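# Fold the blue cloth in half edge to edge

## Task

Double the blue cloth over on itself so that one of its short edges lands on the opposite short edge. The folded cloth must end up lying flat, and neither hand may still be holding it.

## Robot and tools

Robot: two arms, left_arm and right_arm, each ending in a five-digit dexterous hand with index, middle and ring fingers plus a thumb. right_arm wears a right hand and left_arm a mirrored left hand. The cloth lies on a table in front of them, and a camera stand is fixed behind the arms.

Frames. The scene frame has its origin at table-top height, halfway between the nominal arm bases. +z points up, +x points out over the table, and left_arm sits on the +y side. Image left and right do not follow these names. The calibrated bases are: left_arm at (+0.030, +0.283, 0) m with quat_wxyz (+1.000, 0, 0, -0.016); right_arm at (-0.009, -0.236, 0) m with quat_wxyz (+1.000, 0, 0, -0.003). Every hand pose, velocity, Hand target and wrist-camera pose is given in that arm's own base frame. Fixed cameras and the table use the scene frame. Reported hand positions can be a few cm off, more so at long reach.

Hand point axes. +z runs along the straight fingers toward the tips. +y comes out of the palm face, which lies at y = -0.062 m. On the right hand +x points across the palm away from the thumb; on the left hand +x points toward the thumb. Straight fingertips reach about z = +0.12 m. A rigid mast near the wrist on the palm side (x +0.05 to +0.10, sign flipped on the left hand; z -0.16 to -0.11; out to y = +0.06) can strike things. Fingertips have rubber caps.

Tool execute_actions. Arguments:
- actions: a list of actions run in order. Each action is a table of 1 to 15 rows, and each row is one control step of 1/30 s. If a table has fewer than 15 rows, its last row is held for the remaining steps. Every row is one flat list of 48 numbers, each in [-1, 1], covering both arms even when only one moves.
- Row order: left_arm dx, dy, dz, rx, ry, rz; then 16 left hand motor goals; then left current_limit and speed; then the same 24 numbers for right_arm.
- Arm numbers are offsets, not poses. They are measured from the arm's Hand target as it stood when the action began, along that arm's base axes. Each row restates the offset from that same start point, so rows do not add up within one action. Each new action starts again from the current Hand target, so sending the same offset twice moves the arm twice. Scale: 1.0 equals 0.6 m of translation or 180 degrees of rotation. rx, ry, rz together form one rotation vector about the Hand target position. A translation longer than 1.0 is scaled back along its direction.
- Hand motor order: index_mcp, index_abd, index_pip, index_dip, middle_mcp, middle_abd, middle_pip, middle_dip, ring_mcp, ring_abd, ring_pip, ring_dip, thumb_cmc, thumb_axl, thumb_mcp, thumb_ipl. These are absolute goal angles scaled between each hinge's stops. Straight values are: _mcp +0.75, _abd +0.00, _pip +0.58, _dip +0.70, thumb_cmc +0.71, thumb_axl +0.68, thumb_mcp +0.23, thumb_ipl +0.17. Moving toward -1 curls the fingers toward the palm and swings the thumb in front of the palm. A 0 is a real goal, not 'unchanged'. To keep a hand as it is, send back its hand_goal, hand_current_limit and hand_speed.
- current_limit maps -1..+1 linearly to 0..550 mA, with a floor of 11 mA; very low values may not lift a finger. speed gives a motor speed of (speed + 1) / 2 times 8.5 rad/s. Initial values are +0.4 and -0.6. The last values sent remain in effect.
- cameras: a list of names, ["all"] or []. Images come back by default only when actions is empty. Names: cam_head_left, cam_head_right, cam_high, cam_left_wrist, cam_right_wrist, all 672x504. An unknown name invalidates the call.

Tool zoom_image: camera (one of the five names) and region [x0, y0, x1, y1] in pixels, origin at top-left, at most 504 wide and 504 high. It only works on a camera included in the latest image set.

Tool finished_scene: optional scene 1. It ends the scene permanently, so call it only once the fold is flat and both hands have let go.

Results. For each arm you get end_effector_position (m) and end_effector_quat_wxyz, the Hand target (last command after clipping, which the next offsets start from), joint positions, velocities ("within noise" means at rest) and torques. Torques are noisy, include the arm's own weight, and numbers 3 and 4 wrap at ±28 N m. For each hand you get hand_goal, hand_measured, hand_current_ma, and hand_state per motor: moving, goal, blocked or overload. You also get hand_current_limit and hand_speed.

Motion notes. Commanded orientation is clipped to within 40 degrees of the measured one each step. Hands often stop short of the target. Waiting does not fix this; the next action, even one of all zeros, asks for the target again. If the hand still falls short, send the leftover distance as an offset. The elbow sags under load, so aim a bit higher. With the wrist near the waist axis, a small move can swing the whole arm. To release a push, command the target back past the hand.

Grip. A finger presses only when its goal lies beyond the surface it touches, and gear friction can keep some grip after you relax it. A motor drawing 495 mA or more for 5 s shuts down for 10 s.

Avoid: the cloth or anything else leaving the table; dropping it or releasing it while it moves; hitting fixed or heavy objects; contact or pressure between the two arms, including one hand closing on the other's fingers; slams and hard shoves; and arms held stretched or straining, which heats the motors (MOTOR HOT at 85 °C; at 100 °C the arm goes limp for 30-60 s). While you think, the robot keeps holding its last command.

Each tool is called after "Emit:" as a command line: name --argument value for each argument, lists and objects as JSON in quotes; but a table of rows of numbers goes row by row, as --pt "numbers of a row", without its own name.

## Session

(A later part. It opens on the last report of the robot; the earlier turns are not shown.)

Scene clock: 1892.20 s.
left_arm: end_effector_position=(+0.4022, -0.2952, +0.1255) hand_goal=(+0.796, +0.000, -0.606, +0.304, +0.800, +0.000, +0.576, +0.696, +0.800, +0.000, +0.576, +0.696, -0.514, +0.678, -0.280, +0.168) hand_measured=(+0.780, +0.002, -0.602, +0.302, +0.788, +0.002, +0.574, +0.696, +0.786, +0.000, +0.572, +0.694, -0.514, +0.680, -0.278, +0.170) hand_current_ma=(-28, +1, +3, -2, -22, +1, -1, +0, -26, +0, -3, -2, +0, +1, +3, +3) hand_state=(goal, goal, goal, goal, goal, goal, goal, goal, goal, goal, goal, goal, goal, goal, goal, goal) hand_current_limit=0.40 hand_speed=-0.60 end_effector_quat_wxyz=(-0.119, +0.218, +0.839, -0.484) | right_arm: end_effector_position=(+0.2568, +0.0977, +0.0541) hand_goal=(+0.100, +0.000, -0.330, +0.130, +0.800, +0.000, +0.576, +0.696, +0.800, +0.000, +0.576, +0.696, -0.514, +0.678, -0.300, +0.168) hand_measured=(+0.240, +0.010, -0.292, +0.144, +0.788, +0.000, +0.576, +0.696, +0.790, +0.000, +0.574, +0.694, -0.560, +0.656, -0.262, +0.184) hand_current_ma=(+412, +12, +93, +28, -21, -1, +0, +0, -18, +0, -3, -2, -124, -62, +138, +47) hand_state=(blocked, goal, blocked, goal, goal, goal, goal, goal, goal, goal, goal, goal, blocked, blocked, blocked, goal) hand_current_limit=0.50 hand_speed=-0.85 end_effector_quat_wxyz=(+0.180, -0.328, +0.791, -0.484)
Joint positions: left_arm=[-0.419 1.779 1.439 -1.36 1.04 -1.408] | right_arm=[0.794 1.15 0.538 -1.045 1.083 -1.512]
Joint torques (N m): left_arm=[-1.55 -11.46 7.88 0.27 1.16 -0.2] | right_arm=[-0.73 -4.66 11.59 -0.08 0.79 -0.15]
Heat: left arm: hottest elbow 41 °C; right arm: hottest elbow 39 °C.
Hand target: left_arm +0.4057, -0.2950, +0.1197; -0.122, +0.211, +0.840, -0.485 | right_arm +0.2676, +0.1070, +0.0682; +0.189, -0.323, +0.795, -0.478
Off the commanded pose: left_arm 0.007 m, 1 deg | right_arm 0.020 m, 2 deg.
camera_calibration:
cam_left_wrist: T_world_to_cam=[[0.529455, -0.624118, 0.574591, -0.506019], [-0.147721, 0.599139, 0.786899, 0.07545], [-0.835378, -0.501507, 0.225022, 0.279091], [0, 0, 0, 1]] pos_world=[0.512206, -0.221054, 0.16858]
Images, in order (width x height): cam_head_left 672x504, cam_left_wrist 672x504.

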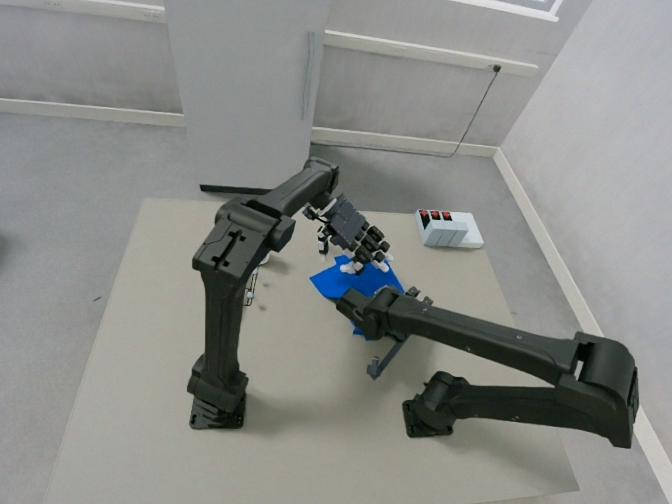

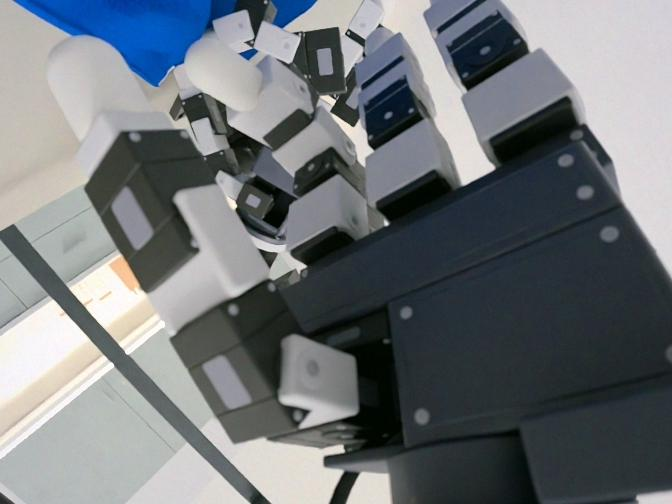

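Emit:
execute_actions --actions '[[[-0.0167,-0.02,-0.0833,0,0,0,0.795,0,-0.606,0.304,0.8,0,0.576,0.696,0.8,0,0.576,0.696,-0.514,0.678,-0.281,0.168,0.4,-0.6,0.0,0,0.0,0,0,0,0.1,0,-0.33,0.13,0.8,0,0.576,0.696,0.8,0,0.576,0.696,-0.514,0.678,-0.3,0.168,0.5,-0.85]]]' --cameras '["cam_head_left","cam_left_wrist"]'

Emit:
zoom_image --camera "cam_head_left" --region '[290, 220, 440, 350]'

Scene clock: 1909.80 s.
left_arm: end_effector_position=(+0.3943, -0.3041, +0.0724) hand_goal=(+0.796, +0.000, -0.606, +0.304, +0.800, +0.000, +0.576, +0.696, +0.800, +0.000, +0.576, +0.696, -0.514, +0.678, -0.280, +0.168) hand_measured=(+0.780, +0.002, -0.602, +0.302, +0.788, +0.002, +0.574, +0.696, +0.786, +0.000, +0.572, +0.694, -0.514, +0.680, -0.278, +0.170) hand_current_ma=(-27, +1, +3, -2, -22, +1, -1, +0, -26, +0, -3, -2, +0, +1, +3, +3) hand_state=(goal, goal, goal, goal, goal, goal, goal, goal, goal, goal, goal, goal, goal, goal, goal, goal) hand_current_limit=0.40 hand_speed=-0.60 end_effector_quat_wxyz=(-0.120, +0.212, +0.839, -0.486) | right_arm: end_effector_position=(+0.2568, +0.0977, +0.0541) hand_goal=(+0.100, +0.000, -0.330, +0.130, +0.800, +0.000, +0.576, +0.696, +0.800, +0.000, +0.576, +0.696, -0.514, +0.678, -0.300, +0.168) hand_measured=(+0.240, +0.010, -0.292, +0.144, +0.788, +0.000, +0.576, +0.696, +0.790, +0.000, +0.574, +0.694, -0.560, +0.656, -0.262, +0.184) hand_current_ma=(+412, +12, +93, +28, -21, -1, +0, +0, -18, +0, -3, -2, -124, -62, +138, +47) hand_state=(blocked, goal, blocked, goal, goal, goal, goal, goal, goal, goal, goal, goal, blocked, blocked, blocked, goal) hand_current_limit=0.50 hand_speed=-0.85 end_effector_quat_wxyz=(+0.180, -0.328, +0.791, -0.484)
Joint positions: left_arm=[-0.44 1.819 1.345 -1.184 1.046 -1.465] | right_arm=[0.794 1.15 0.538 -1.045 1.083 -1.512]
Joint torques (N m): left_arm=[-2.14 -12.51 7.71 0.47 1.05 -0.16] | right_arm=[-1.03 -4.78 11.64 -0.09 0.78 -0.15]
Heat: left arm: hottest elbow 42 °C; right arm: hottest elbow 39 °C.
Hand target: left_arm +0.3956, -0.3071, +0.0697; -0.122, +0.211, +0.840, -0.485 | right_arm +0.2676, +0.1070, +0.0682; +0.189, -0.323, +0.795, -0.478
Off the commanded pose: left_arm 0.004 m, 0 deg | right_arm 0.020 m, 2 deg.
camera_calibration:
cam_left_wrist: T_world_to_cam=[[0.5397, -0.619631, 0.569895, -0.479249], [-0.146262, 0.597641, 0.78831, 0.120146], [-0.829054, -0.508805, 0.231918, 0.274762], [0, 0, 0, 1]] pos_world=[0.504016, -0.228961, 0.114687]
Images, in order (width x height): cam_head_left 672x504, cam_left_wrist 672x504.

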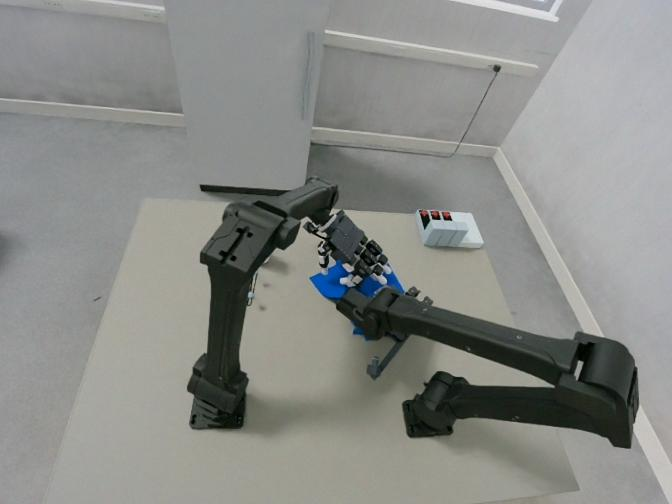

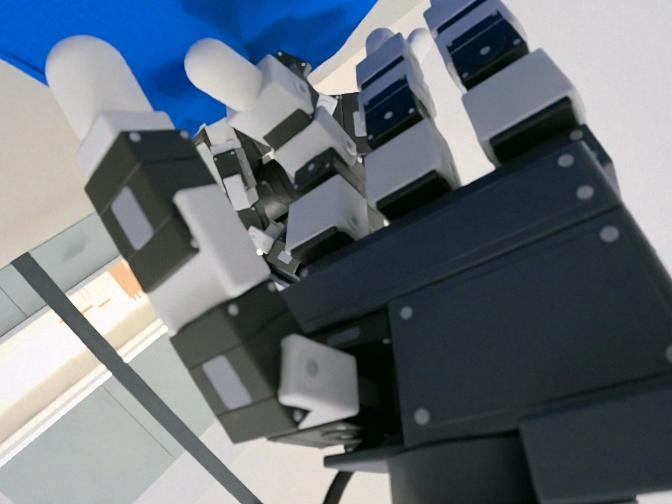

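Scaled by 3.360.

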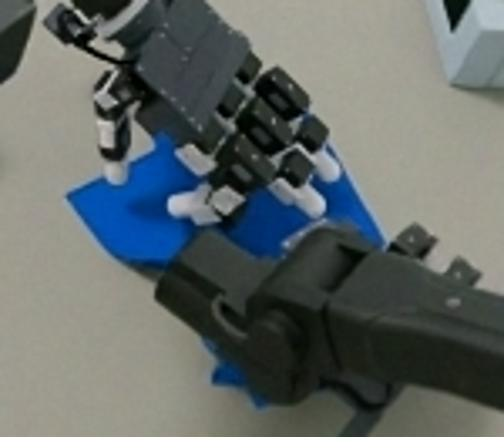

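Emit:
execute_actions --actions '[[[-0.02,0,-0.0333,0,0,0,0.795,0,-0.606,0.304,0.8,0,0.576,0.696,0.8,0,0.576,0.696,-0.514,0.678,-0.281,0.168,0.4,-0.6,0.0,0,0.0,0,0,0,0.1,0,-0.33,0.13,0.8,0,0.576,0.696,0.8,0,0.576,0.696,-0.514,0.678,-0.3,0.168,0.5,-0.85]],[[0,0,-0.0383,0,0,0,0.795,0,-0.606,0.304,0.8,0,0.576,0.696,0.8,0,0.576,0.696,-0.514,0.678,-0.281,0.168,0.4,-0.6,0.0,0,0.0,0,0,0,0.1,0,-0.33,0.13,0.8,0,0.576,0.696,0.8,0,0.576,0.696,-0.514,0.678,-0.3,0.168,0.5,-0.85]]]' --cameras '["cam_head_left","cam_left_wrist"]'

Emit:
zoom_image --camera "cam_head_left" --region '[290, 220, 440, 350]'

Scene clock: 1937.20 s.
left_arm: end_effector_position=(+0.3860, -0.3048, +0.0396) hand_goal=(+0.796, +0.000, -0.606, +0.304, +0.800, +0.000, +0.576, +0.696, +0.800, +0.000, +0.576, +0.696, -0.514, +0.678, -0.280, +0.168) hand_measured=(+0.782, +0.002, -0.604, +0.302, +0.788, +0.002, +0.574, +0.696, +0.784, +0.000, +0.572, +0.694, -0.514, +0.678, -0.280, +0.168) hand_current_ma=(-26, +1, +1, -2, -22, +1, -1, +0, -26, +0, -3, -2, -1, +0, +0, +0) hand_state=(goal, goal, goal, goal, goal, goal, goal, goal, goal, goal, goal, goal, goal, goal, goal, goal) hand_current_limit=0.40 hand_speed=-0.60 end_effector_quat_wxyz=(-0.113, +0.213, +0.839, -0.487) | right_arm: end_effector_position=(+0.2568, +0.0977, +0.0541) hand_goal=(+0.100, +0.000, -0.330, +0.130, +0.800, +0.000, +0.576, +0.696, +0.800, +0.000, +0.576, +0.696, -0.514, +0.678, -0.300, +0.168) hand_measured=(+0.240, +0.010, -0.292, +0.144, +0.788, +0.000, +0.576, +0.696, +0.790, +0.000, +0.574, +0.694, -0.560, +0.656, -0.262, +0.184) hand_current_ma=(+412, +12, +93, +28, -21, -1, +0, +0, -18, +0, -3, -2, -124, -62, +138, +47) hand_state=(blocked, goal, blocked, goal, goal, goal, goal, goal, goal, goal, goal, goal, blocked, blocked, blocked, goal) hand_current_limit=0.50 hand_speed=-0.85 end_effector_quat_wxyz=(+0.180, -0.329, +0.791, -0.484)
Joint positions: left_arm=[-0.448 1.831 1.266 -1.054 1.047 -1.494] | right_arm=[0.794 1.15 0.538 -1.045 1.083 -1.513]
Joint torques (N m): left_arm=[-2.2 -11.11 6.61 0.55 1.03 -0.06] | right_arm=[-1.03 -5.07 11.54 -0.08 0.8 -0.15]
Heat: left arm: hottest elbow 41 °C; right arm: hottest elbow 40 °C.
Hand target: left_arm +0.3835, -0.3071, +0.0267; -0.122, +0.211, +0.840, -0.485 | right_arm +0.2676, +0.1070, +0.0682; +0.189, -0.323, +0.795, -0.478
Off the commanded pose: left_arm 0.013 m, 1 deg | right_arm 0.020 m, 2 deg.
camera_calibration:
cam_left_wrist: T_world_to_cam=[[0.536511, -0.612812, 0.580187, -0.453576], [-0.160012, 0.601168, 0.782939, 0.151813], [-0.828584, -0.512892, 0.224476, 0.27405], [0, 0, 0, 1]] pos_world=[0.494714, -0.228664, 0.0827809]
Images, in order (width x height): cam_head_left 672x504, cam_left_wrist 672x504.

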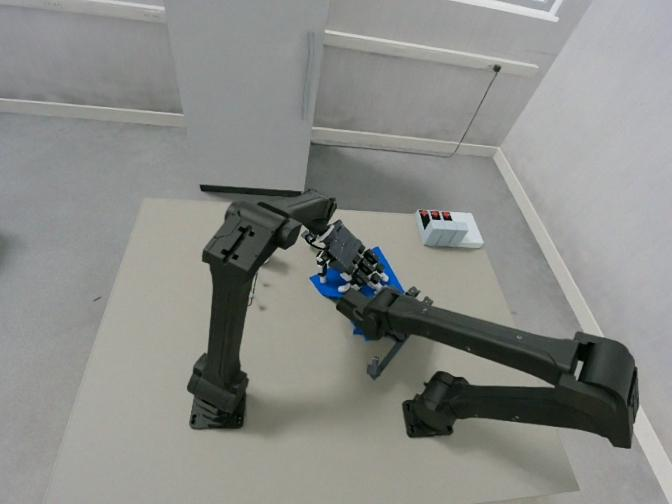

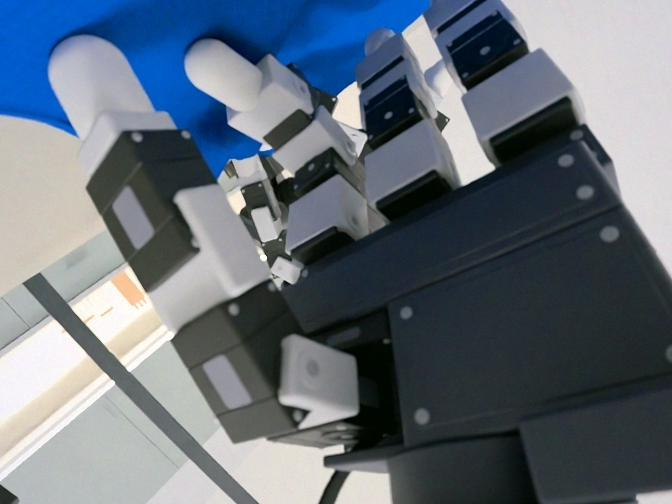

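Scaled by 3.360.

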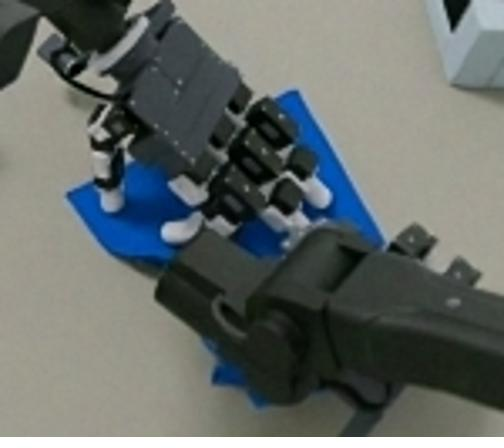

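Emit:
execute_actions --actions '[[[0,0,-0.0167,0,0,0,0.541,0,-0.482,0.232,0.8,0,0.576,0.696,0.8,0,0.576,0.696,-0.514,0.678,-0.281,0.168,0.5,-0.85,0.0,0,0.0,0,0,0,0.1,0,-0.33,0.13,0.8,0,0.576,0.696,0.8,0,0.576,0.696,-0.514,0.678,-0.3,0.168,0.5,-0.85]],[[0,0,0,0,0,0,0.41,0,-0.42,0.195,0.8,0,0.576,0.696,0.8,0,0.576,0.696,-0.514,0.678,-0.281,0.168,0.5,-0.85,0.0,0,0.0,0,0,0,0.1,0,-0.33,0.13,0.8,0,0.576,0.696,0.8,0,0.576,0.696,-0.514,0.678,-0.3,0.168,0.5,-0.85]]]' --cameras '["cam_head_left","cam_left_wrist"]'

Emit:
zoom_image --camera "cam_head_left" --region '[290, 220, 440, 350]'

Scene clock: 1952.47 s.
left_arm: end_effector_position=(+0.3835, -0.3117, +0.0408) hand_goal=(+0.410, +0.000, -0.420, +0.196, +0.800, +0.000, +0.576, +0.696, +0.800, +0.000, +0.576, +0.696, -0.514, +0.678, -0.280, +0.168) hand_measured=(+0.462, +0.002, -0.438, +0.186, +0.788, +0.002, +0.574, +0.696, +0.784, +0.000, +0.572, +0.694, -0.514, +0.678, -0.276, +0.170) hand_current_ma=(+143, +1, -30, -14, -22, +1, -1, +0, -26, +0, -3, -2, +0, +1, +7, +2) hand_state=(blocked, goal, goal, goal, goal, goal, goal, goal, goal, goal, goal, goal, goal, goal, goal, goal) hand_current_limit=0.50 hand_speed=-0.85 end_effector_quat_wxyz=(-0.114, +0.212, +0.835, -0.495) | right_arm: end_effector_position=(+0.2573, +0.0981, +0.0545) hand_goal=(+0.100, +0.000, -0.330, +0.130, +0.800, +0.000, +0.576, +0.696, +0.800, +0.000, +0.576, +0.696, -0.514, +0.678, -0.300, +0.168) hand_measured=(+0.238, +0.010, -0.292, +0.144, +0.788, +0.000, +0.576, +0.696, +0.790, +0.000, +0.574, +0.694, -0.558, +0.656, -0.260, +0.186) hand_current_ma=(+412, +15, +94, +28, -21, -1, +0, +0, -18, +0, -3, -2, -119, -60, +142, +49) hand_state=(blocked, goal, blocked, goal, goal, goal, goal, goal, goal, goal, goal, goal, blocked, blocked, blocked, goal) hand_current_limit=0.50 hand_speed=-0.85 end_effector_quat_wxyz=(+0.180, -0.328, +0.791, -0.484)
Joint positions: left_arm=[-0.457 1.831 1.264 -1.036 1.065 -1.511] | right_arm=[0.794 1.15 0.54 -1.045 1.083 -1.513]
Joint torques (N m): left_arm=[-1.55 -9.88 6.02 0.75 0.32 0.11] | right_arm=[-0.97 -5.07 11.58 -0.1 0.81 -0.15]
Heat: left arm: hottest elbow 40 °C; right arm: hottest elbow 40 °C.
Hand target: left_arm +0.3837, -0.3071, +0.0167; -0.122, +0.211, +0.840, -0.485 | right_arm +0.2677, +0.1071, +0.0682; +0.189, -0.323, +0.794, -0.478
Off the commanded pose: left_arm 0.024 m, 2 deg | right_arm 0.019 m, 1 deg.
camera_calibration:
cam_left_wrist: T_world_to_cam=[[0.54097, -0.602982, 0.586314, -0.456069], [-0.154699, 0.613894, 0.774081, 0.156974], [-0.826692, -0.509457, 0.238817, 0.267953], [0, 0, 0, 1]] pos_world=[0.492518, -0.234856, 0.0818973]
Images, in order (width x height): cam_head_left 672x504, cam_left_wrist 672x504.

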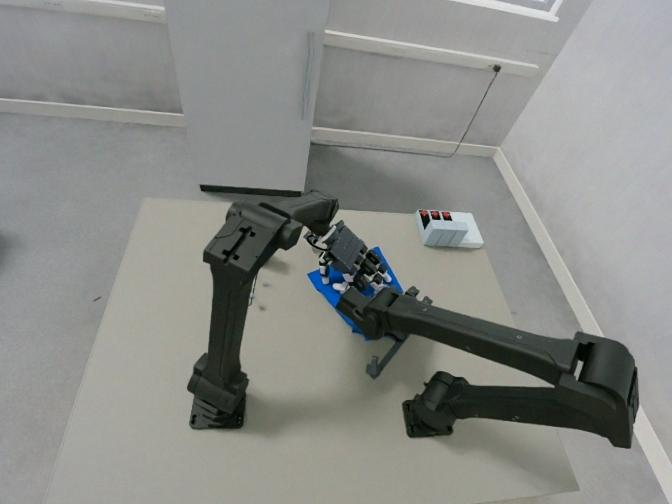

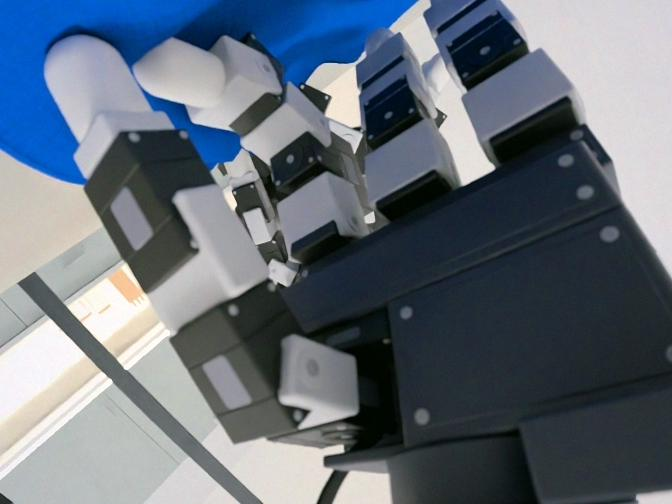

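Scaled by 3.360.

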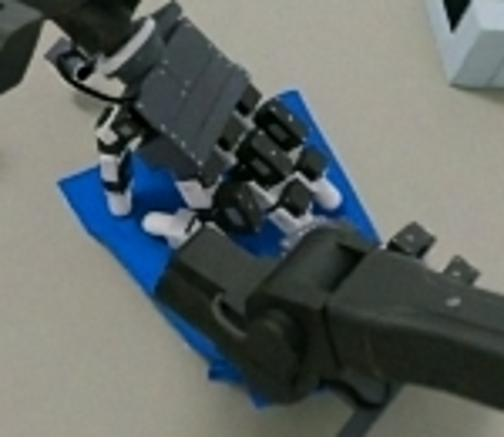

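Emit:
execute_actions --actions '[[[0,0,0,0,0,0,0.288,0,-0.358,0.159,0.8,0,0.576,0.696,0.8,0,0.576,0.696,-0.514,0.678,-0.281,0.168,0.5,-0.85,0.0,0,0.0,0,0,0,0.1,0,-0.33,0.13,0.8,0,0.576,0.696,0.8,0,0.576,0.696,-0.514,0.678,-0.3,0.168,0.5,-0.85]],[[0,0,0,0,0,0,0.1,0,-0.33,0.13,0.8,0,0.576,0.696,0.8,0,0.576,0.696,-0.514,0.678,-0.3,0.168,0.5,-0.85,0.0,0,0.0,0,0,0,0.1,0,-0.33,0.13,0.8,0,0.576,0.696,0.8,0,0.576,0.696,-0.514,0.678,-0.3,0.168,0.5,-0.85]]]' --cameras '["cam_head_left","cam_left_wrist"]'

Emit:
zoom_image --camera "cam_head_left" --region '[290, 220, 440, 350]'

Emit:
zoom_image --camera "cam_left_wrist" --region '[0, 0, 330, 220]'

Scene clock: 1967.33 s.
left_arm: end_effector_position=(+0.3825, -0.3125, +0.0410) hand_goal=(+0.100, +0.000, -0.330, +0.130, +0.800, +0.000, +0.576, +0.696, +0.800, +0.000, +0.576, +0.696, -0.514, +0.678, -0.300, +0.168) hand_measured=(+0.338, +0.002, -0.328, +0.124, +0.788, +0.002, +0.574, +0.696, +0.784, +0.000, +0.572, +0.694, -0.516, +0.678, -0.274, +0.174) hand_current_ma=(+413, +1, +1, -6, -22, +1, -1, +0, -26, +0, -3, -2, -1, +0, +74, +11) hand_state=(blocked, goal, goal, goal, goal, goal, goal, goal, goal, goal, goal, goal, goal, goal, blocked, goal) hand_current_limit=0.50 hand_speed=-0.85 end_effector_quat_wxyz=(-0.116, +0.211, +0.835, -0.495) | right_arm: end_effector_position=(+0.2581, +0.0990, +0.0554) hand_goal=(+0.100, +0.000, -0.330, +0.130, +0.800, +0.000, +0.576, +0.696, +0.800, +0.000, +0.576, +0.696, -0.514, +0.678, -0.300, +0.168) hand_measured=(+0.238, +0.012, -0.292, +0.144, +0.788, +0.000, +0.576, +0.696, +0.790, +0.000, +0.574, +0.694, -0.556, +0.656, -0.260, +0.186) hand_current_ma=(+412, +16, +94, +28, -21, -1, +0, +0, -18, +0, -3, -2, -115, -59, +142, +49) hand_state=(blocked, goal, blocked, goal, goal, goal, goal, goal, goal, goal, goal, goal, blocked, blocked, blocked, goal) hand_current_limit=0.50 hand_speed=-0.85 end_effector_quat_wxyz=(+0.181, -0.328, +0.791, -0.484)
Joint positions: left_arm=[-0.459 1.831 1.264 -1.036 1.067 -1.516] | right_arm=[0.794 1.15 0.542 -1.045 1.083 -1.513]
Joint torques (N m): left_arm=[-1.44 -9.93 6.04 0.75 0.26 0.16] | right_arm=[-1.08 -5.01 11.28 -0.1 0.8 -0.15]
Heat: left arm: hottest elbow 38 °C; right arm: hottest elbow 41 °C.
Hand target: left_arm +0.3837, -0.3071, +0.0168; -0.122, +0.211, +0.840, -0.485 | right_arm +0.2677, +0.1070, +0.0682; +0.189, -0.323, +0.794, -0.478
Off the commanded pose: left_arm 0.025 m, 1 deg | right_arm 0.018 m, 1 deg.
camera_calibration:
cam_left_wrist: T_world_to_cam=[[0.543685, -0.60304, 0.583738, -0.457088], [-0.15162, 0.6135, 0.775003, 0.155797], [-0.825481, -0.509863, 0.242117, 0.265889], [0, 0, 0, 1]] pos_world=[0.49162, -0.235656, 0.0817004]
Images, in order (width x height): cam_head_left 672x504, cam_left_wrist 672x504.

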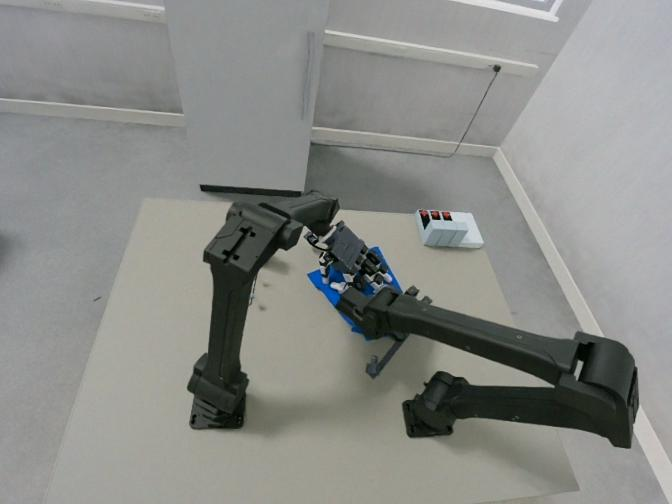

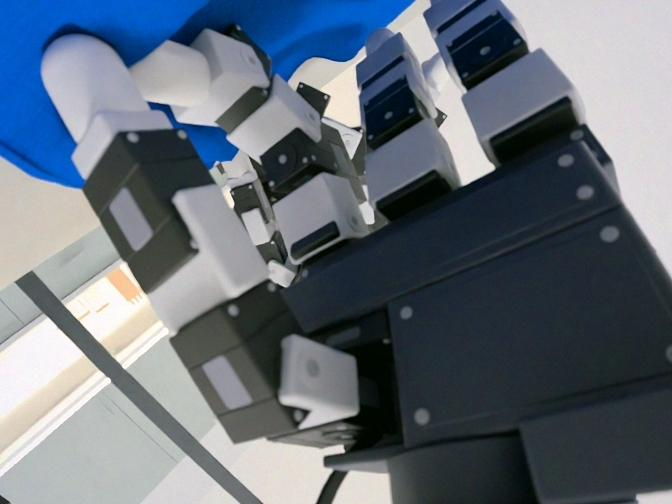

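Scaled by 3.360.

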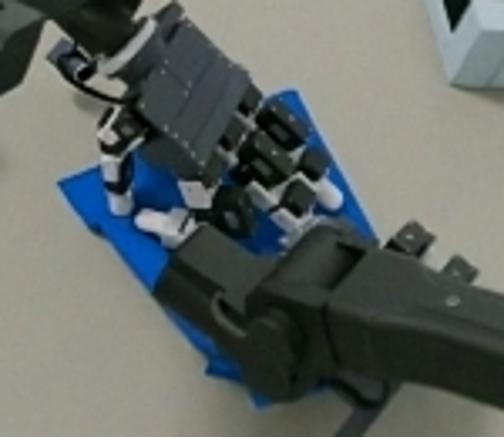

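Scaled by 1.527.

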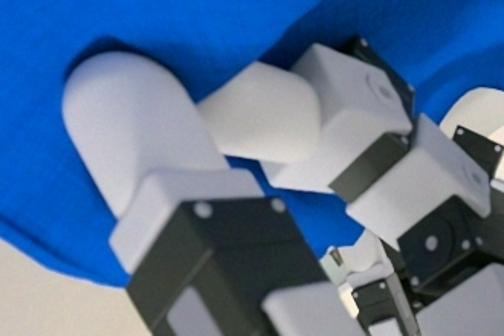

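Emit:
execute_actions --actions '[[[0,0,0.07,0,0,0,0.1,0,-0.33,0.13,0.8,0,0.576,0.696,0.8,0,0.576,0.696,-0.514,0.678,-0.3,0.168,0.5,-0.85,0.0,0,0.0,0,0,0,0.1,0,-0.33,0.13,0.8,0,0.576,0.696,0.8,0,0.576,0.696,-0.514,0.678,-0.3,0.168,0.5,-0.85]],[[0,0,0.06,0,0,0,0.1,0,-0.33,0.13,0.8,0,0.576,0.696,0.8,0,0.576,0.696,-0.514,0.678,-0.3,0.168,0.5,-0.85,0.0,0,0.0,0,0,0,0.1,0,-0.33,0.13,0.8,0,0.576,0.696,0.8,0,0.576,0.696,-0.514,0.678,-0.3,0.168,0.5,-0.85]]]' --cameras '["cam_head_left","cam_left_wrist"]'

Emit:
zoom_image --camera "cam_head_left" --region '[290, 220, 440, 350]'

Emit:
zoom_image --camera "cam_left_wrist" --region '[0, 0, 330, 220]'

Scene clock: 1984.57 s.
left_arm: end_effector_position=(+0.3682, -0.3029, +0.0793) hand_goal=(+0.100, +0.000, -0.330, +0.130, +0.800, +0.000, +0.576, +0.696, +0.800, +0.000, +0.576, +0.696, -0.514, +0.678, -0.300, +0.168) hand_measured=(+0.270, -0.002, -0.302, +0.138, +0.788, +0.002, +0.574, +0.696, +0.784, +0.000, +0.572, +0.694, -0.516, +0.678, -0.272, +0.180) hand_current_ma=(+412, -1, +58, +12, -22, +1, -1, +0, -26, +0, -3, -2, -1, +0, +79, +30) hand_state=(blocked, goal, blocked, goal, goal, goal, goal, goal, goal, goal, goal, goal, goal, goal, blocked, goal) hand_current_limit=0.50 hand_speed=-0.85 end_effector_quat_wxyz=(-0.143, +0.197, +0.841, -0.483) | right_arm: end_effector_position=(+0.2580, +0.0991, +0.0553) hand_goal=(+0.100, +0.000, -0.330, +0.130, +0.800, +0.000, +0.576, +0.696, +0.800, +0.000, +0.576, +0.696, -0.514, +0.678, -0.300, +0.168) hand_measured=(+0.236, +0.012, -0.292, +0.144, +0.788, +0.000, +0.576, +0.696, +0.790, +0.000, +0.574, +0.694, -0.556, +0.656, -0.260, +0.186) hand_current_ma=(+412, +17, +94, +28, -21, -1, +0, +0, -18, +0, -3, -2, -115, -59, +145, +50) hand_state=(blocked, goal, blocked, goal, goal, goal, goal, goal, goal, goal, goal, goal, blocked, blocked, blocked, goal) hand_current_limit=0.50 hand_speed=-0.85 end_effector_quat_wxyz=(+0.181, -0.328, +0.791, -0.483)
Joint positions: left_arm=[-0.459 1.78 1.302 -1.198 1.053 -1.508] | right_arm=[0.794 1.15 0.542 -1.045 1.083 -1.513]
Joint torques (N m): left_arm=[-1.55 -13.45 9.98 -0.36 0.77 0.03] | right_arm=[-0.79 -5.07 11.34 -0.12 0.81 -0.16]
Heat: left arm: hottest elbow 37 °C; right arm: hottest elbow 43 °C.
Hand target: left_arm +0.3837, -0.3071, +0.0947; -0.122, +0.211, +0.840, -0.486 | right_arm +0.2677, +0.1070, +0.0682; +0.189, -0.323, +0.795, -0.478
Off the commanded pose: left_arm 0.022 m, 3 deg | right_arm 0.018 m, 1 deg.
camera_calibration:
cam_left_wrist: T_world_to_cam=[[0.570431, -0.628438, 0.528842, -0.479157], [-0.107052, 0.581494, 0.806477, 0.0894866], [-0.81434, -0.516652, 0.264427, 0.241716], [0, 0, 0, 1]] pos_world=[0.479744, -0.228274, 0.117314]
Images, in order (width x height): cam_head_left 672x504, cam_left_wrist 672x504.

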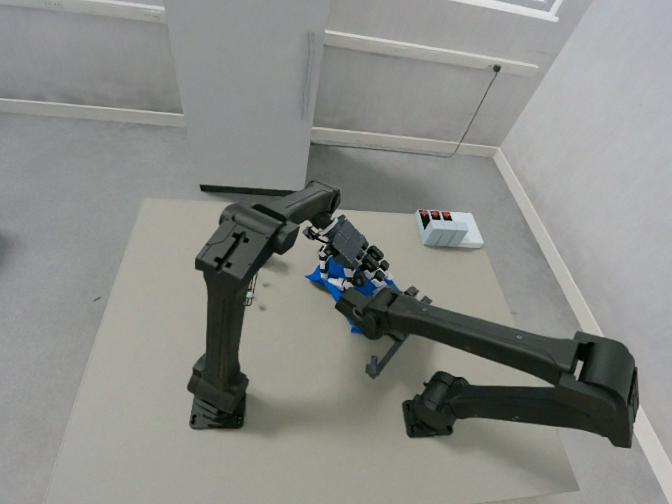

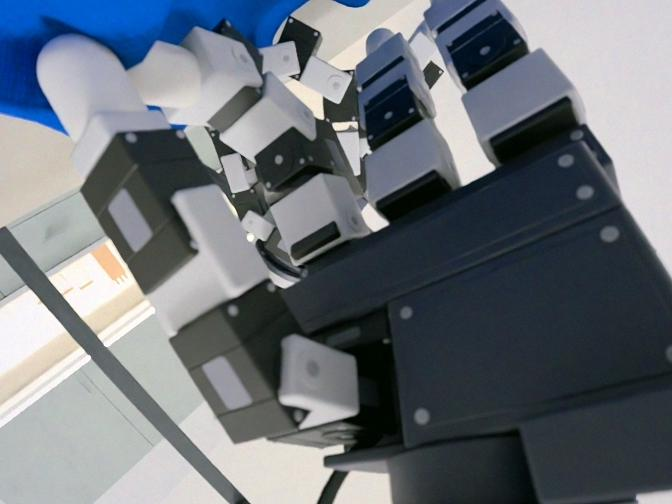

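Scaled by 3.360.

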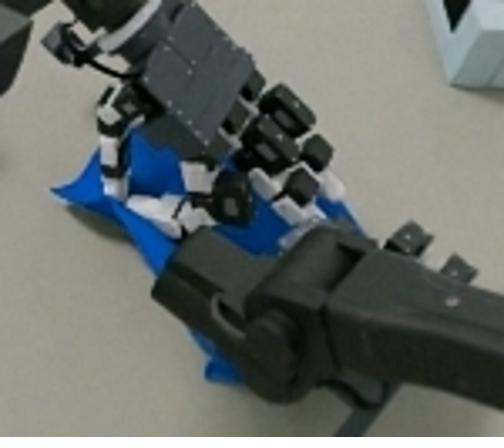

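Scaled by 1.527.

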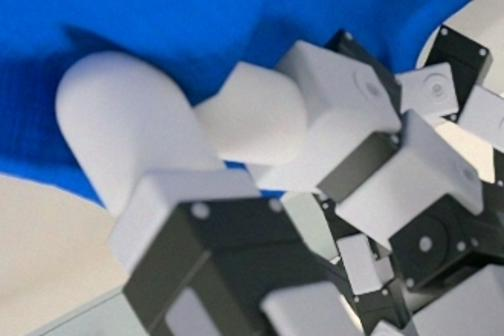

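Emit:
execute_actions --actions '[[[0.0419,-0.0158,0.04,0,0,0,0.1,0,-0.33,0.13,0.8,0,0.576,0.696,0.8,0,0.576,0.696,-0.514,0.678,-0.3,0.168,0.5,-0.85,-0.0013,-0.0205,0.0464,0,0,-0.0083,0.1,0,-0.33,0.13,0.8,0,0.576,0.696,0.8,0,0.576,0.696,-0.514,0.678,-0.3,0.168,0.5,-0.85]],[[0.0419,-0.0158,0.04,0,0,0,0.1,0,-0.33,0.13,0.8,0,0.576,0.696,0.8,0,0.576,0.696,-0.514,0.678,-0.3,0.168,0.5,-0.85,-0.0013,-0.0205,0.0464,0,0,-0.0083,0.1,0,-0.33,0.13,0.8,0,0.576,0.696,0.8,0,0.576,0.696,-0.514,0.678,-0.3,0.168,0.5,-0.85]]]' --cameras '["cam_head_left","cam_high"]'

Emit:
zoom_image --camera "cam_head_left" --region '[290, 220, 440, 350]'

Emit:
zoom_image --camera "cam_high" --region '[270, 120, 470, 290]'

Scene clock: 2039.33 s.
left_arm: end_effector_position=(+0.4111, -0.3241, +0.1375) hand_goal=(+0.100, +0.000, -0.330, +0.130, +0.800, +0.000, +0.576, +0.696, +0.800, +0.000, +0.576, +0.696, -0.514, +0.678, -0.300, +0.168) hand_measured=(+0.270, +0.002, -0.300, +0.138, +0.788, +0.002, +0.574, +0.696, +0.784, +0.000, +0.572, +0.694, -0.514, +0.678, -0.272, +0.182) hand_current_ma=(+413, +2, +61, +12, -22, +1, -1, +0, -26, +0, -3, -2, +0, +1, +79, +30) hand_state=(blocked, goal, blocked, goal, goal, goal, goal, goal, goal, goal, goal, goal, goal, goal, blocked, goal) hand_current_limit=0.50 hand_speed=-0.85 end_effector_quat_wxyz=(-0.144, +0.197, +0.841, -0.483) | right_arm: end_effector_position=(+0.2651, +0.0834, +0.1143) hand_goal=(+0.100, +0.000, -0.330, +0.130, +0.800, +0.000, +0.576, +0.696, +0.800, +0.000, +0.576, +0.696, -0.514, +0.678, -0.300, +0.168) hand_measured=(+0.236, +0.020, -0.292, +0.144, +0.788, +0.000, +0.576, +0.696, +0.790, +0.000, +0.574, +0.694, -0.552, +0.660, -0.258, +0.186) hand_current_ma=(+413, +36, +94, +28, -21, -1, +0, +0, -18, +0, -3, -2, -101, -48, +156, +55) hand_state=(blocked, blocked, blocked, goal, goal, goal, goal, goal, goal, goal, goal, goal, blocked, goal, blocked, goal) hand_current_limit=0.50 hand_speed=-0.85 end_effector_quat_wxyz=(+0.186, -0.290, +0.807, -0.480)
Joint positions: left_arm=[-0.459 1.84 1.553 -1.391 1.053 -1.508] | right_arm=[0.73 1.011 0.626 -1.215 1.083 -1.513]
Joint torques (N m): left_arm=[-0.85 -12.45 11.78 -0.03 0.73 0.23] | right_arm=[-0.97 -3.72 11.73 -0.59 0.85 -0.41]
Heat: left arm: hottest elbow 40 °C; right arm: hottest elbow 44 °C.
Hand target: left_arm +0.4340, -0.3260, +0.1427; -0.122, +0.211, +0.840, -0.486 | right_arm +0.2661, +0.0825, +0.1239; +0.177, -0.302, +0.803, -0.483
Off the commanded pose: left_arm 0.024 m, 3 deg | right_arm 0.010 m, 2 deg.
Images, in order (width x height): cam_head_left 672x504, cam_high 672x504.

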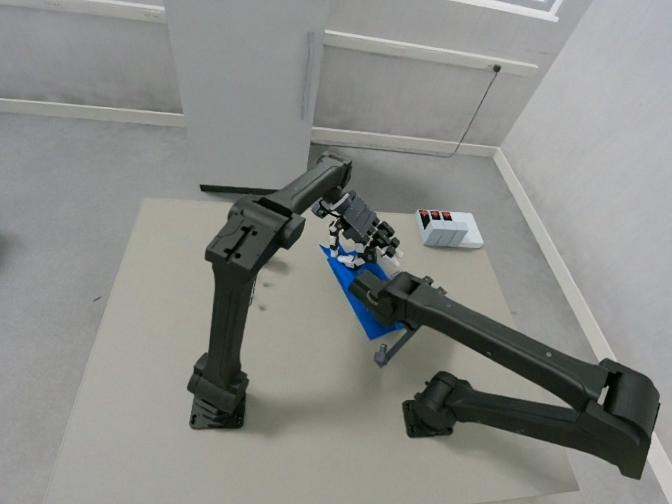

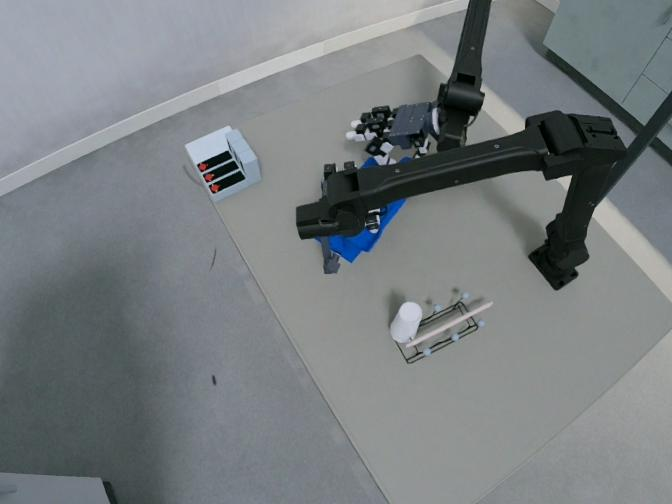

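Scaled by 3.360.

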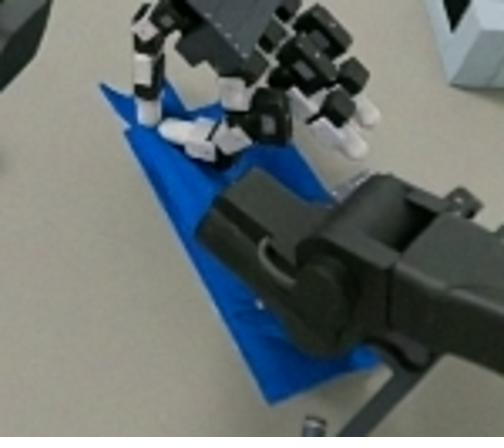

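Scaled by 2.520.

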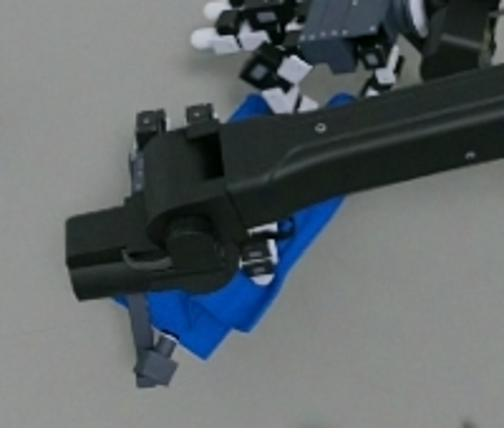

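Emit:
execute_actions --actions '[[[0.0213,-0.0467,0.0167,0,0,0,0.1,0,-0.33,0.13,0.8,0,0.576,0.696,0.8,0,0.576,0.696,-0.514,0.678,-0.3,0.168,0.5,-0.85,0.0025,-0.0417,0.0167,0,0,-0.0097,0.1,0,-0.33,0.13,0.8,0,0.576,0.696,0.8,0,0.576,0.696,-0.514,0.678,-0.3,0.168,0.5,-0.85]],[[0.0213,-0.0467,0.0167,0,0,0,0.1,0,-0.33,0.13,0.8,0,0.576,0.696,0.8,0,0.576,0.696,-0.514,0.678,-0.3,0.168,0.5,-0.85,0.0025,-0.0417,0.0167,0,0,-0.0097,0.1,0,-0.33,0.13,0.8,0,0.576,0.696,0.8,0,0.576,0.696,-0.514,0.678,-0.3,0.168,0.5,-0.85]],[[0.0213,-0.0467,0.0167,0,0,0,0.1,0,-0.33,0.13,0.8,0,0.576,0.696,0.8,0,0.576,0.696,-0.514,0.678,-0.3,0.168,0.5,-0.85,0.0025,-0.0417,0.0167,0,0,-0.0097,0.1,0,-0.33,0.13,0.8,0,0.576,0.696,0.8,0,0.576,0.696,-0.514,0.678,-0.3,0.168,0.5,-0.85]]]' --cameras '["cam_head_left","cam_high"]'

Emit:
zoom_image --camera "cam_head_left" --region '[290, 220, 440, 350]'

Emit:
zoom_image --camera "cam_high" --region '[270, 120, 470, 290]'

Scene clock: 2077.33 s.
left_arm: end_effector_position=(+0.4482, -0.4095, +0.1706) hand_goal=(+0.100, +0.000, -0.330, +0.130, +0.800, +0.000, +0.576, +0.696, +0.800, +0.000, +0.576, +0.696, -0.514, +0.678, -0.300, +0.168) hand_measured=(+0.270, +0.008, -0.300, +0.138, +0.788, +0.002, +0.574, +0.696, +0.784, +0.000, +0.572, +0.694, -0.514, +0.678, -0.272, +0.182) hand_current_ma=(+412, +8, +64, +12, -22, +1, -1, +0, -26, +0, -3, -2, +0, +1, +79, +30) hand_state=(blocked, goal, blocked, goal, goal, goal, goal, goal, goal, goal, goal, goal, goal, goal, blocked, goal) hand_current_limit=0.50 hand_speed=-0.85 end_effector_quat_wxyz=(-0.144, +0.202, +0.839, -0.484) | right_arm: end_effector_position=(+0.2775, +0.0141, +0.1551) hand_goal=(+0.100, +0.000, -0.330, +0.130, +0.800, +0.000, +0.576, +0.696, +0.800, +0.000, +0.576, +0.696, -0.514, +0.678, -0.300, +0.168) hand_measured=(+0.234, +0.022, -0.292, +0.144, +0.788, +0.000, +0.576, +0.696, +0.790, +0.000, +0.574, +0.694, -0.534, +0.672, -0.254, +0.188) hand_current_ma=(+412, +40, +98, +28, -21, -1, +0, +0, -18, +0, -3, -2, -43, -13, +169, +61) hand_state=(blocked, blocked, blocked, goal, goal, goal, goal, goal, goal, goal, goal, goal, blocked, goal, blocked, goal) hand_current_limit=0.50 hand_speed=-0.85 end_effector_quat_wxyz=(+0.170, -0.246, +0.821, -0.487)
Joint positions: left_arm=[-0.555 1.988 1.865 -1.392 1.059 -1.687] | right_arm=[0.451 0.816 0.626 -1.063 1.056 -1.888]
Joint torques (N m): left_arm=[-0.79 -14.62 12.66 0.34 0.52 0.14] | right_arm=[-1.73 -2.73 9.95 0.5 0.79 -0.53]
Heat: left arm: hottest elbow 48 °C; right arm: hottest elbow 46 °C.
Hand target: left_arm +0.4722, -0.4102, +0.1728; -0.122, +0.211, +0.840, -0.486 | right_arm +0.2706, +0.0074, +0.1541; +0.154, -0.265, +0.816, -0.491
Off the commanded pose: left_arm 0.024 m, 3 deg | right_arm 0.010 m, 3 deg.
Images, in order (width x height): cam_head_left 672x504, cam_high 672x504.

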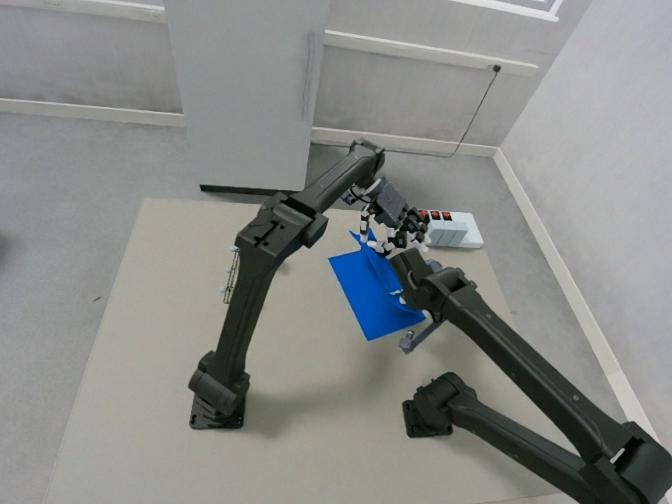

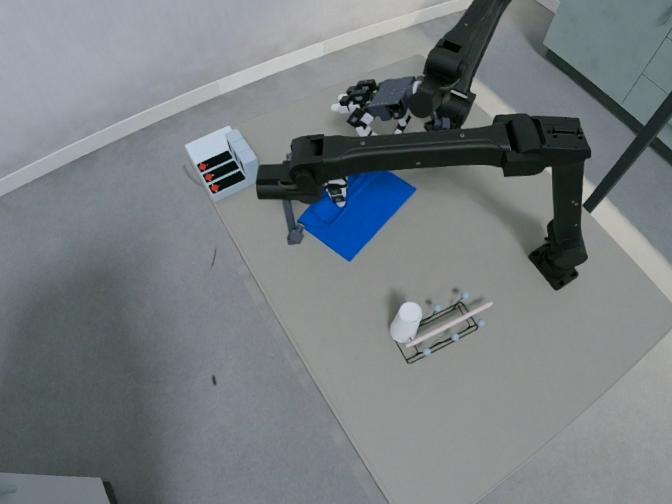

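Scaled by 3.360.

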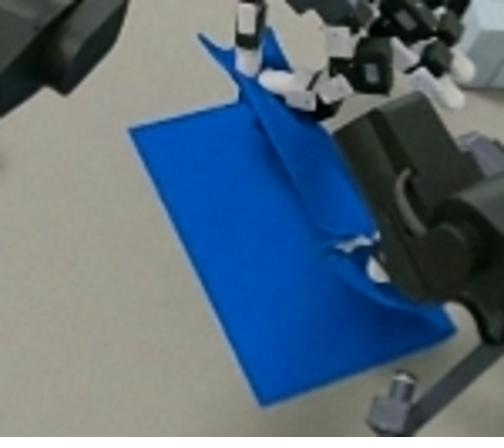

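Scaled by 2.520.

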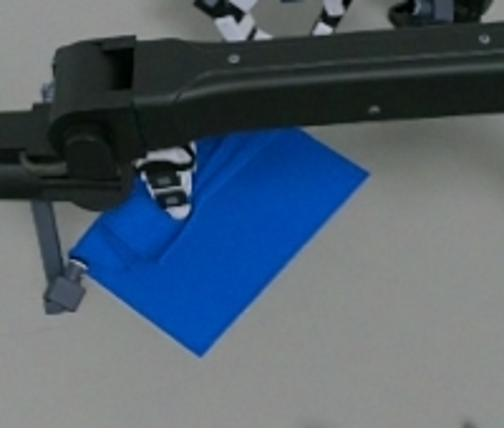

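Emit:
execute_actions --actions '[[[0.0269,-0.0464,0.0117,0,0,0,0.1,0,-0.33,0.13,0.8,0,0.576,0.696,0.8,0,0.576,0.696,-0.514,0.678,-0.3,0.168,0.5,-0.85,0.0082,-0.048,0.0117,0,0,-0.016,0.1,0,-0.33,0.13,0.8,0,0.576,0.696,0.8,0,0.576,0.696,-0.514,0.678,-0.3,0.168,0.5,-0.85]],[[0.0269,-0.0464,0.0117,0,0,0,0.1,0,-0.33,0.13,0.8,0,0.576,0.696,0.8,0,0.576,0.696,-0.514,0.678,-0.3,0.168,0.5,-0.85,0.0082,-0.048,0.0117,0,0,-0.016,0.1,0,-0.33,0.13,0.8,0,0.576,0.696,0.8,0,0.576,0.696,-0.514,0.678,-0.3,0.168,0.5,-0.85]],[[0.0269,-0.0464,0.0117,0,0,0,0.1,0,-0.33,0.13,0.8,0,0.576,0.696,0.8,0,0.576,0.696,-0.514,0.678,-0.3,0.168,0.5,-0.85,0.0082,-0.048,0.0117,0,0,-0.016,0.1,0,-0.33,0.13,0.8,0,0.576,0.696,0.8,0,0.576,0.696,-0.514,0.678,-0.3,0.168,0.5,-0.85]]]' --cameras '["all"]'

Emit:
zoom_image --camera "cam_head_left" --region '[300, 200, 480, 350]'

Emit:
zoom_image --camera "cam_head_right" --region '[300, 200, 480, 350]'

Scene clock: 2122.17 s.
left_arm: end_effector_position=(+0.5105, -0.4901, +0.1945) hand_goal=(+0.100, +0.000, -0.330, +0.130, +0.800, +0.000, +0.576, +0.696, +0.800, +0.000, +0.576, +0.696, -0.514, +0.678, -0.300, +0.168) hand_measured=(+0.256, +0.004, -0.296, +0.144, +0.788, +0.002, +0.574, +0.696, +0.784, +0.000, +0.572, +0.694, -0.514, +0.678, -0.274, +0.180) hand_current_ma=(+413, +3, +76, +21, -22, +1, -1, +0, -26, +0, -3, -2, -1, +1, +75, +27) hand_state=(blocked, goal, blocked, goal, goal, goal, goal, goal, goal, goal, goal, goal, goal, goal, blocked, goal) hand_current_limit=0.50 hand_speed=-0.85 end_effector_quat_wxyz=(-0.128, +0.204, +0.840, -0.486) | right_arm: end_effector_position=(+0.2746, -0.0768, +0.1579) hand_goal=(+0.100, +0.000, -0.330, +0.130, +0.800, +0.000, +0.576, +0.696, +0.800, +0.000, +0.576, +0.696, -0.514, +0.678, -0.300, +0.168) hand_measured=(+0.226, +0.004, -0.292, +0.144, +0.788, +0.000, +0.576, +0.696, +0.790, +0.000, +0.574, +0.694, -0.520, +0.678, -0.252, +0.190) hand_current_ma=(+412, +3, +98, +28, -21, +0, -1, +0, -17, +0, -3, -2, -8, +0, +185, +67) hand_state=(blocked, goal, blocked, goal, goal, goal, goal, goal, goal, goal, goal, goal, goal, goal, blocked, blocked) hand_current_limit=0.50 hand_speed=-0.85 end_effector_quat_wxyz=(+0.082, -0.164, +0.838, -0.514)
Joint positions: left_arm=[-0.607 2.273 2.406 -1.512 1.041 -1.811] | right_arm=[0.114 0.817 0.628 -0.955 1.043 -2.09]
Joint torques (N m): left_arm=[-1.61 -17.55 12.45 0.2 0.86 0] | right_arm=[-0.91 -1.85 14.28 0.83 0.83 -0.12]
Heat: left arm: hottest elbow 46 °C; right arm: hottest elbow 44 °C.
Hand target: left_arm +0.5207, -0.4936, +0.1939; -0.122, +0.211, +0.840, -0.485 | right_arm +0.2854, -0.0790, +0.1752; +0.117, -0.202, +0.833, -0.501
Off the commanded pose: left_arm 0.011 m, 1 deg | right_arm 0.020 m, 6 deg.
joint sent to its limit (right arm) — joint 6 (wrist roll), lower limit. The joint targets are off in orientation, not in position.
camera_calibration:
cam_left_wrist: T_world_to_cam=[[0.554464, -0.619594, 0.555583, -0.731542], [-0.134931, 0.591837, 0.794684, 0.142258], [-0.821196, -0.515589, 0.24455, 0.238336], [0, 0, 0, 1]] pos_world=[0.62053, -0.414569, 0.235098]
cam_right_wrist: T_world_to_cam=[[0.601921, 0.550728, -0.578264, -0.000945288], [0.189015, 0.605303, 0.773228, -0.19176], [0.775863, -0.574723, 0.260249, -0.181964], [0, 0, 0, 1]] pos_world=[0.177994, 0.0120149, 0.195084]

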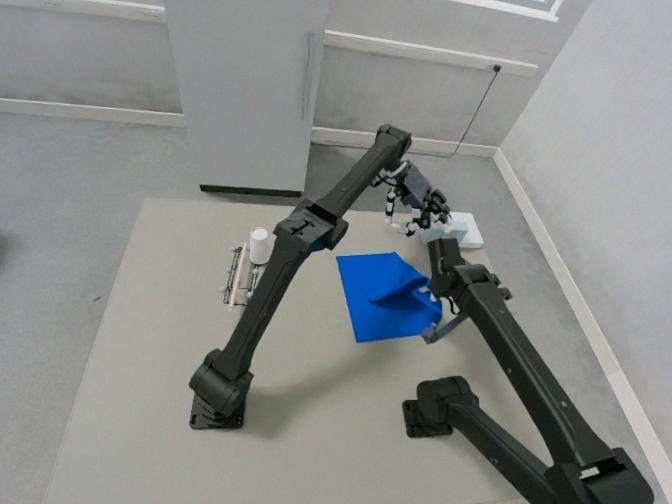

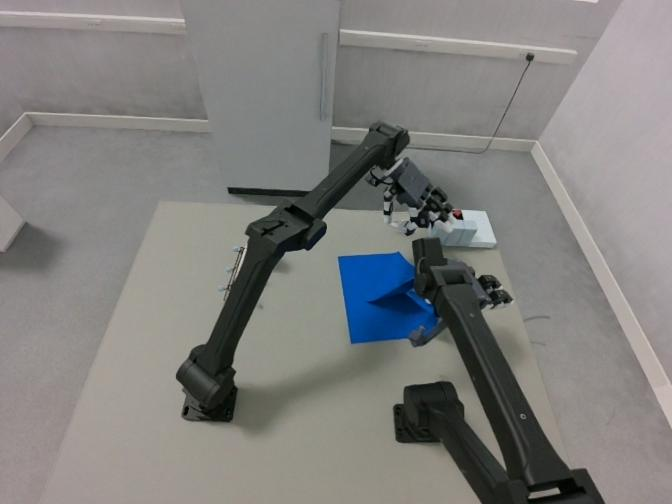

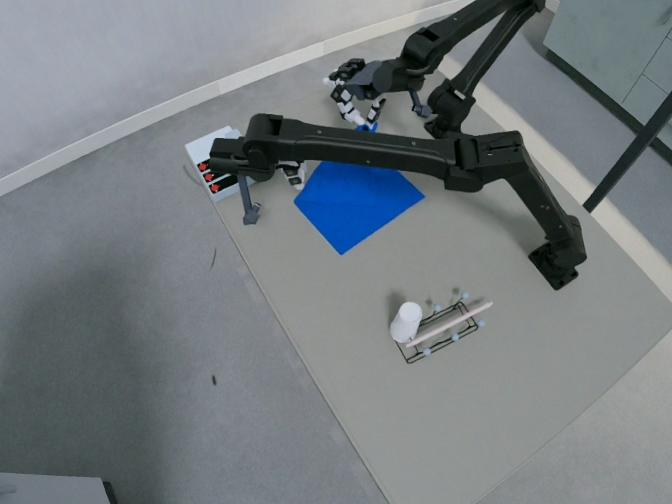

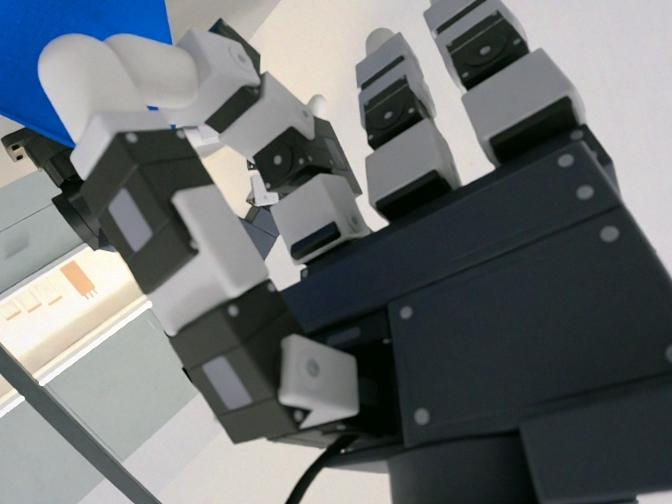

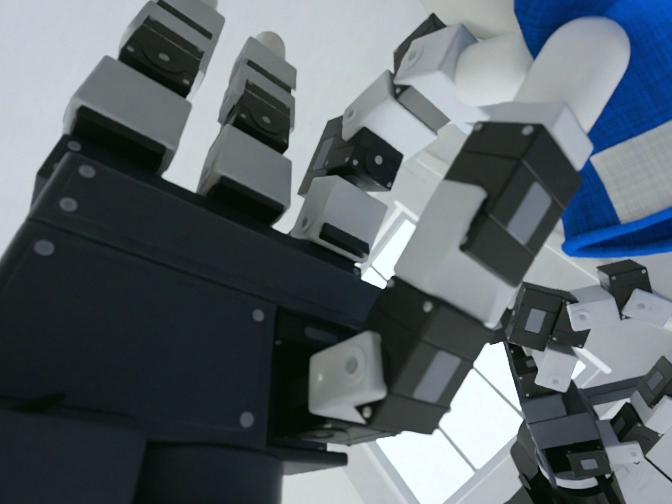

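Scaled by 2.800.

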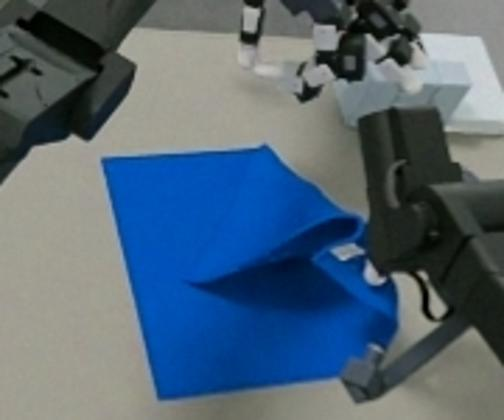

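Scaled by 2.800.

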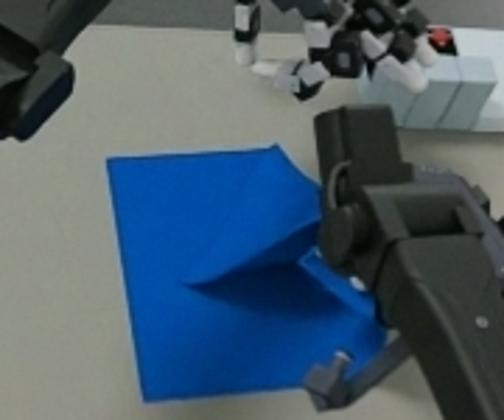

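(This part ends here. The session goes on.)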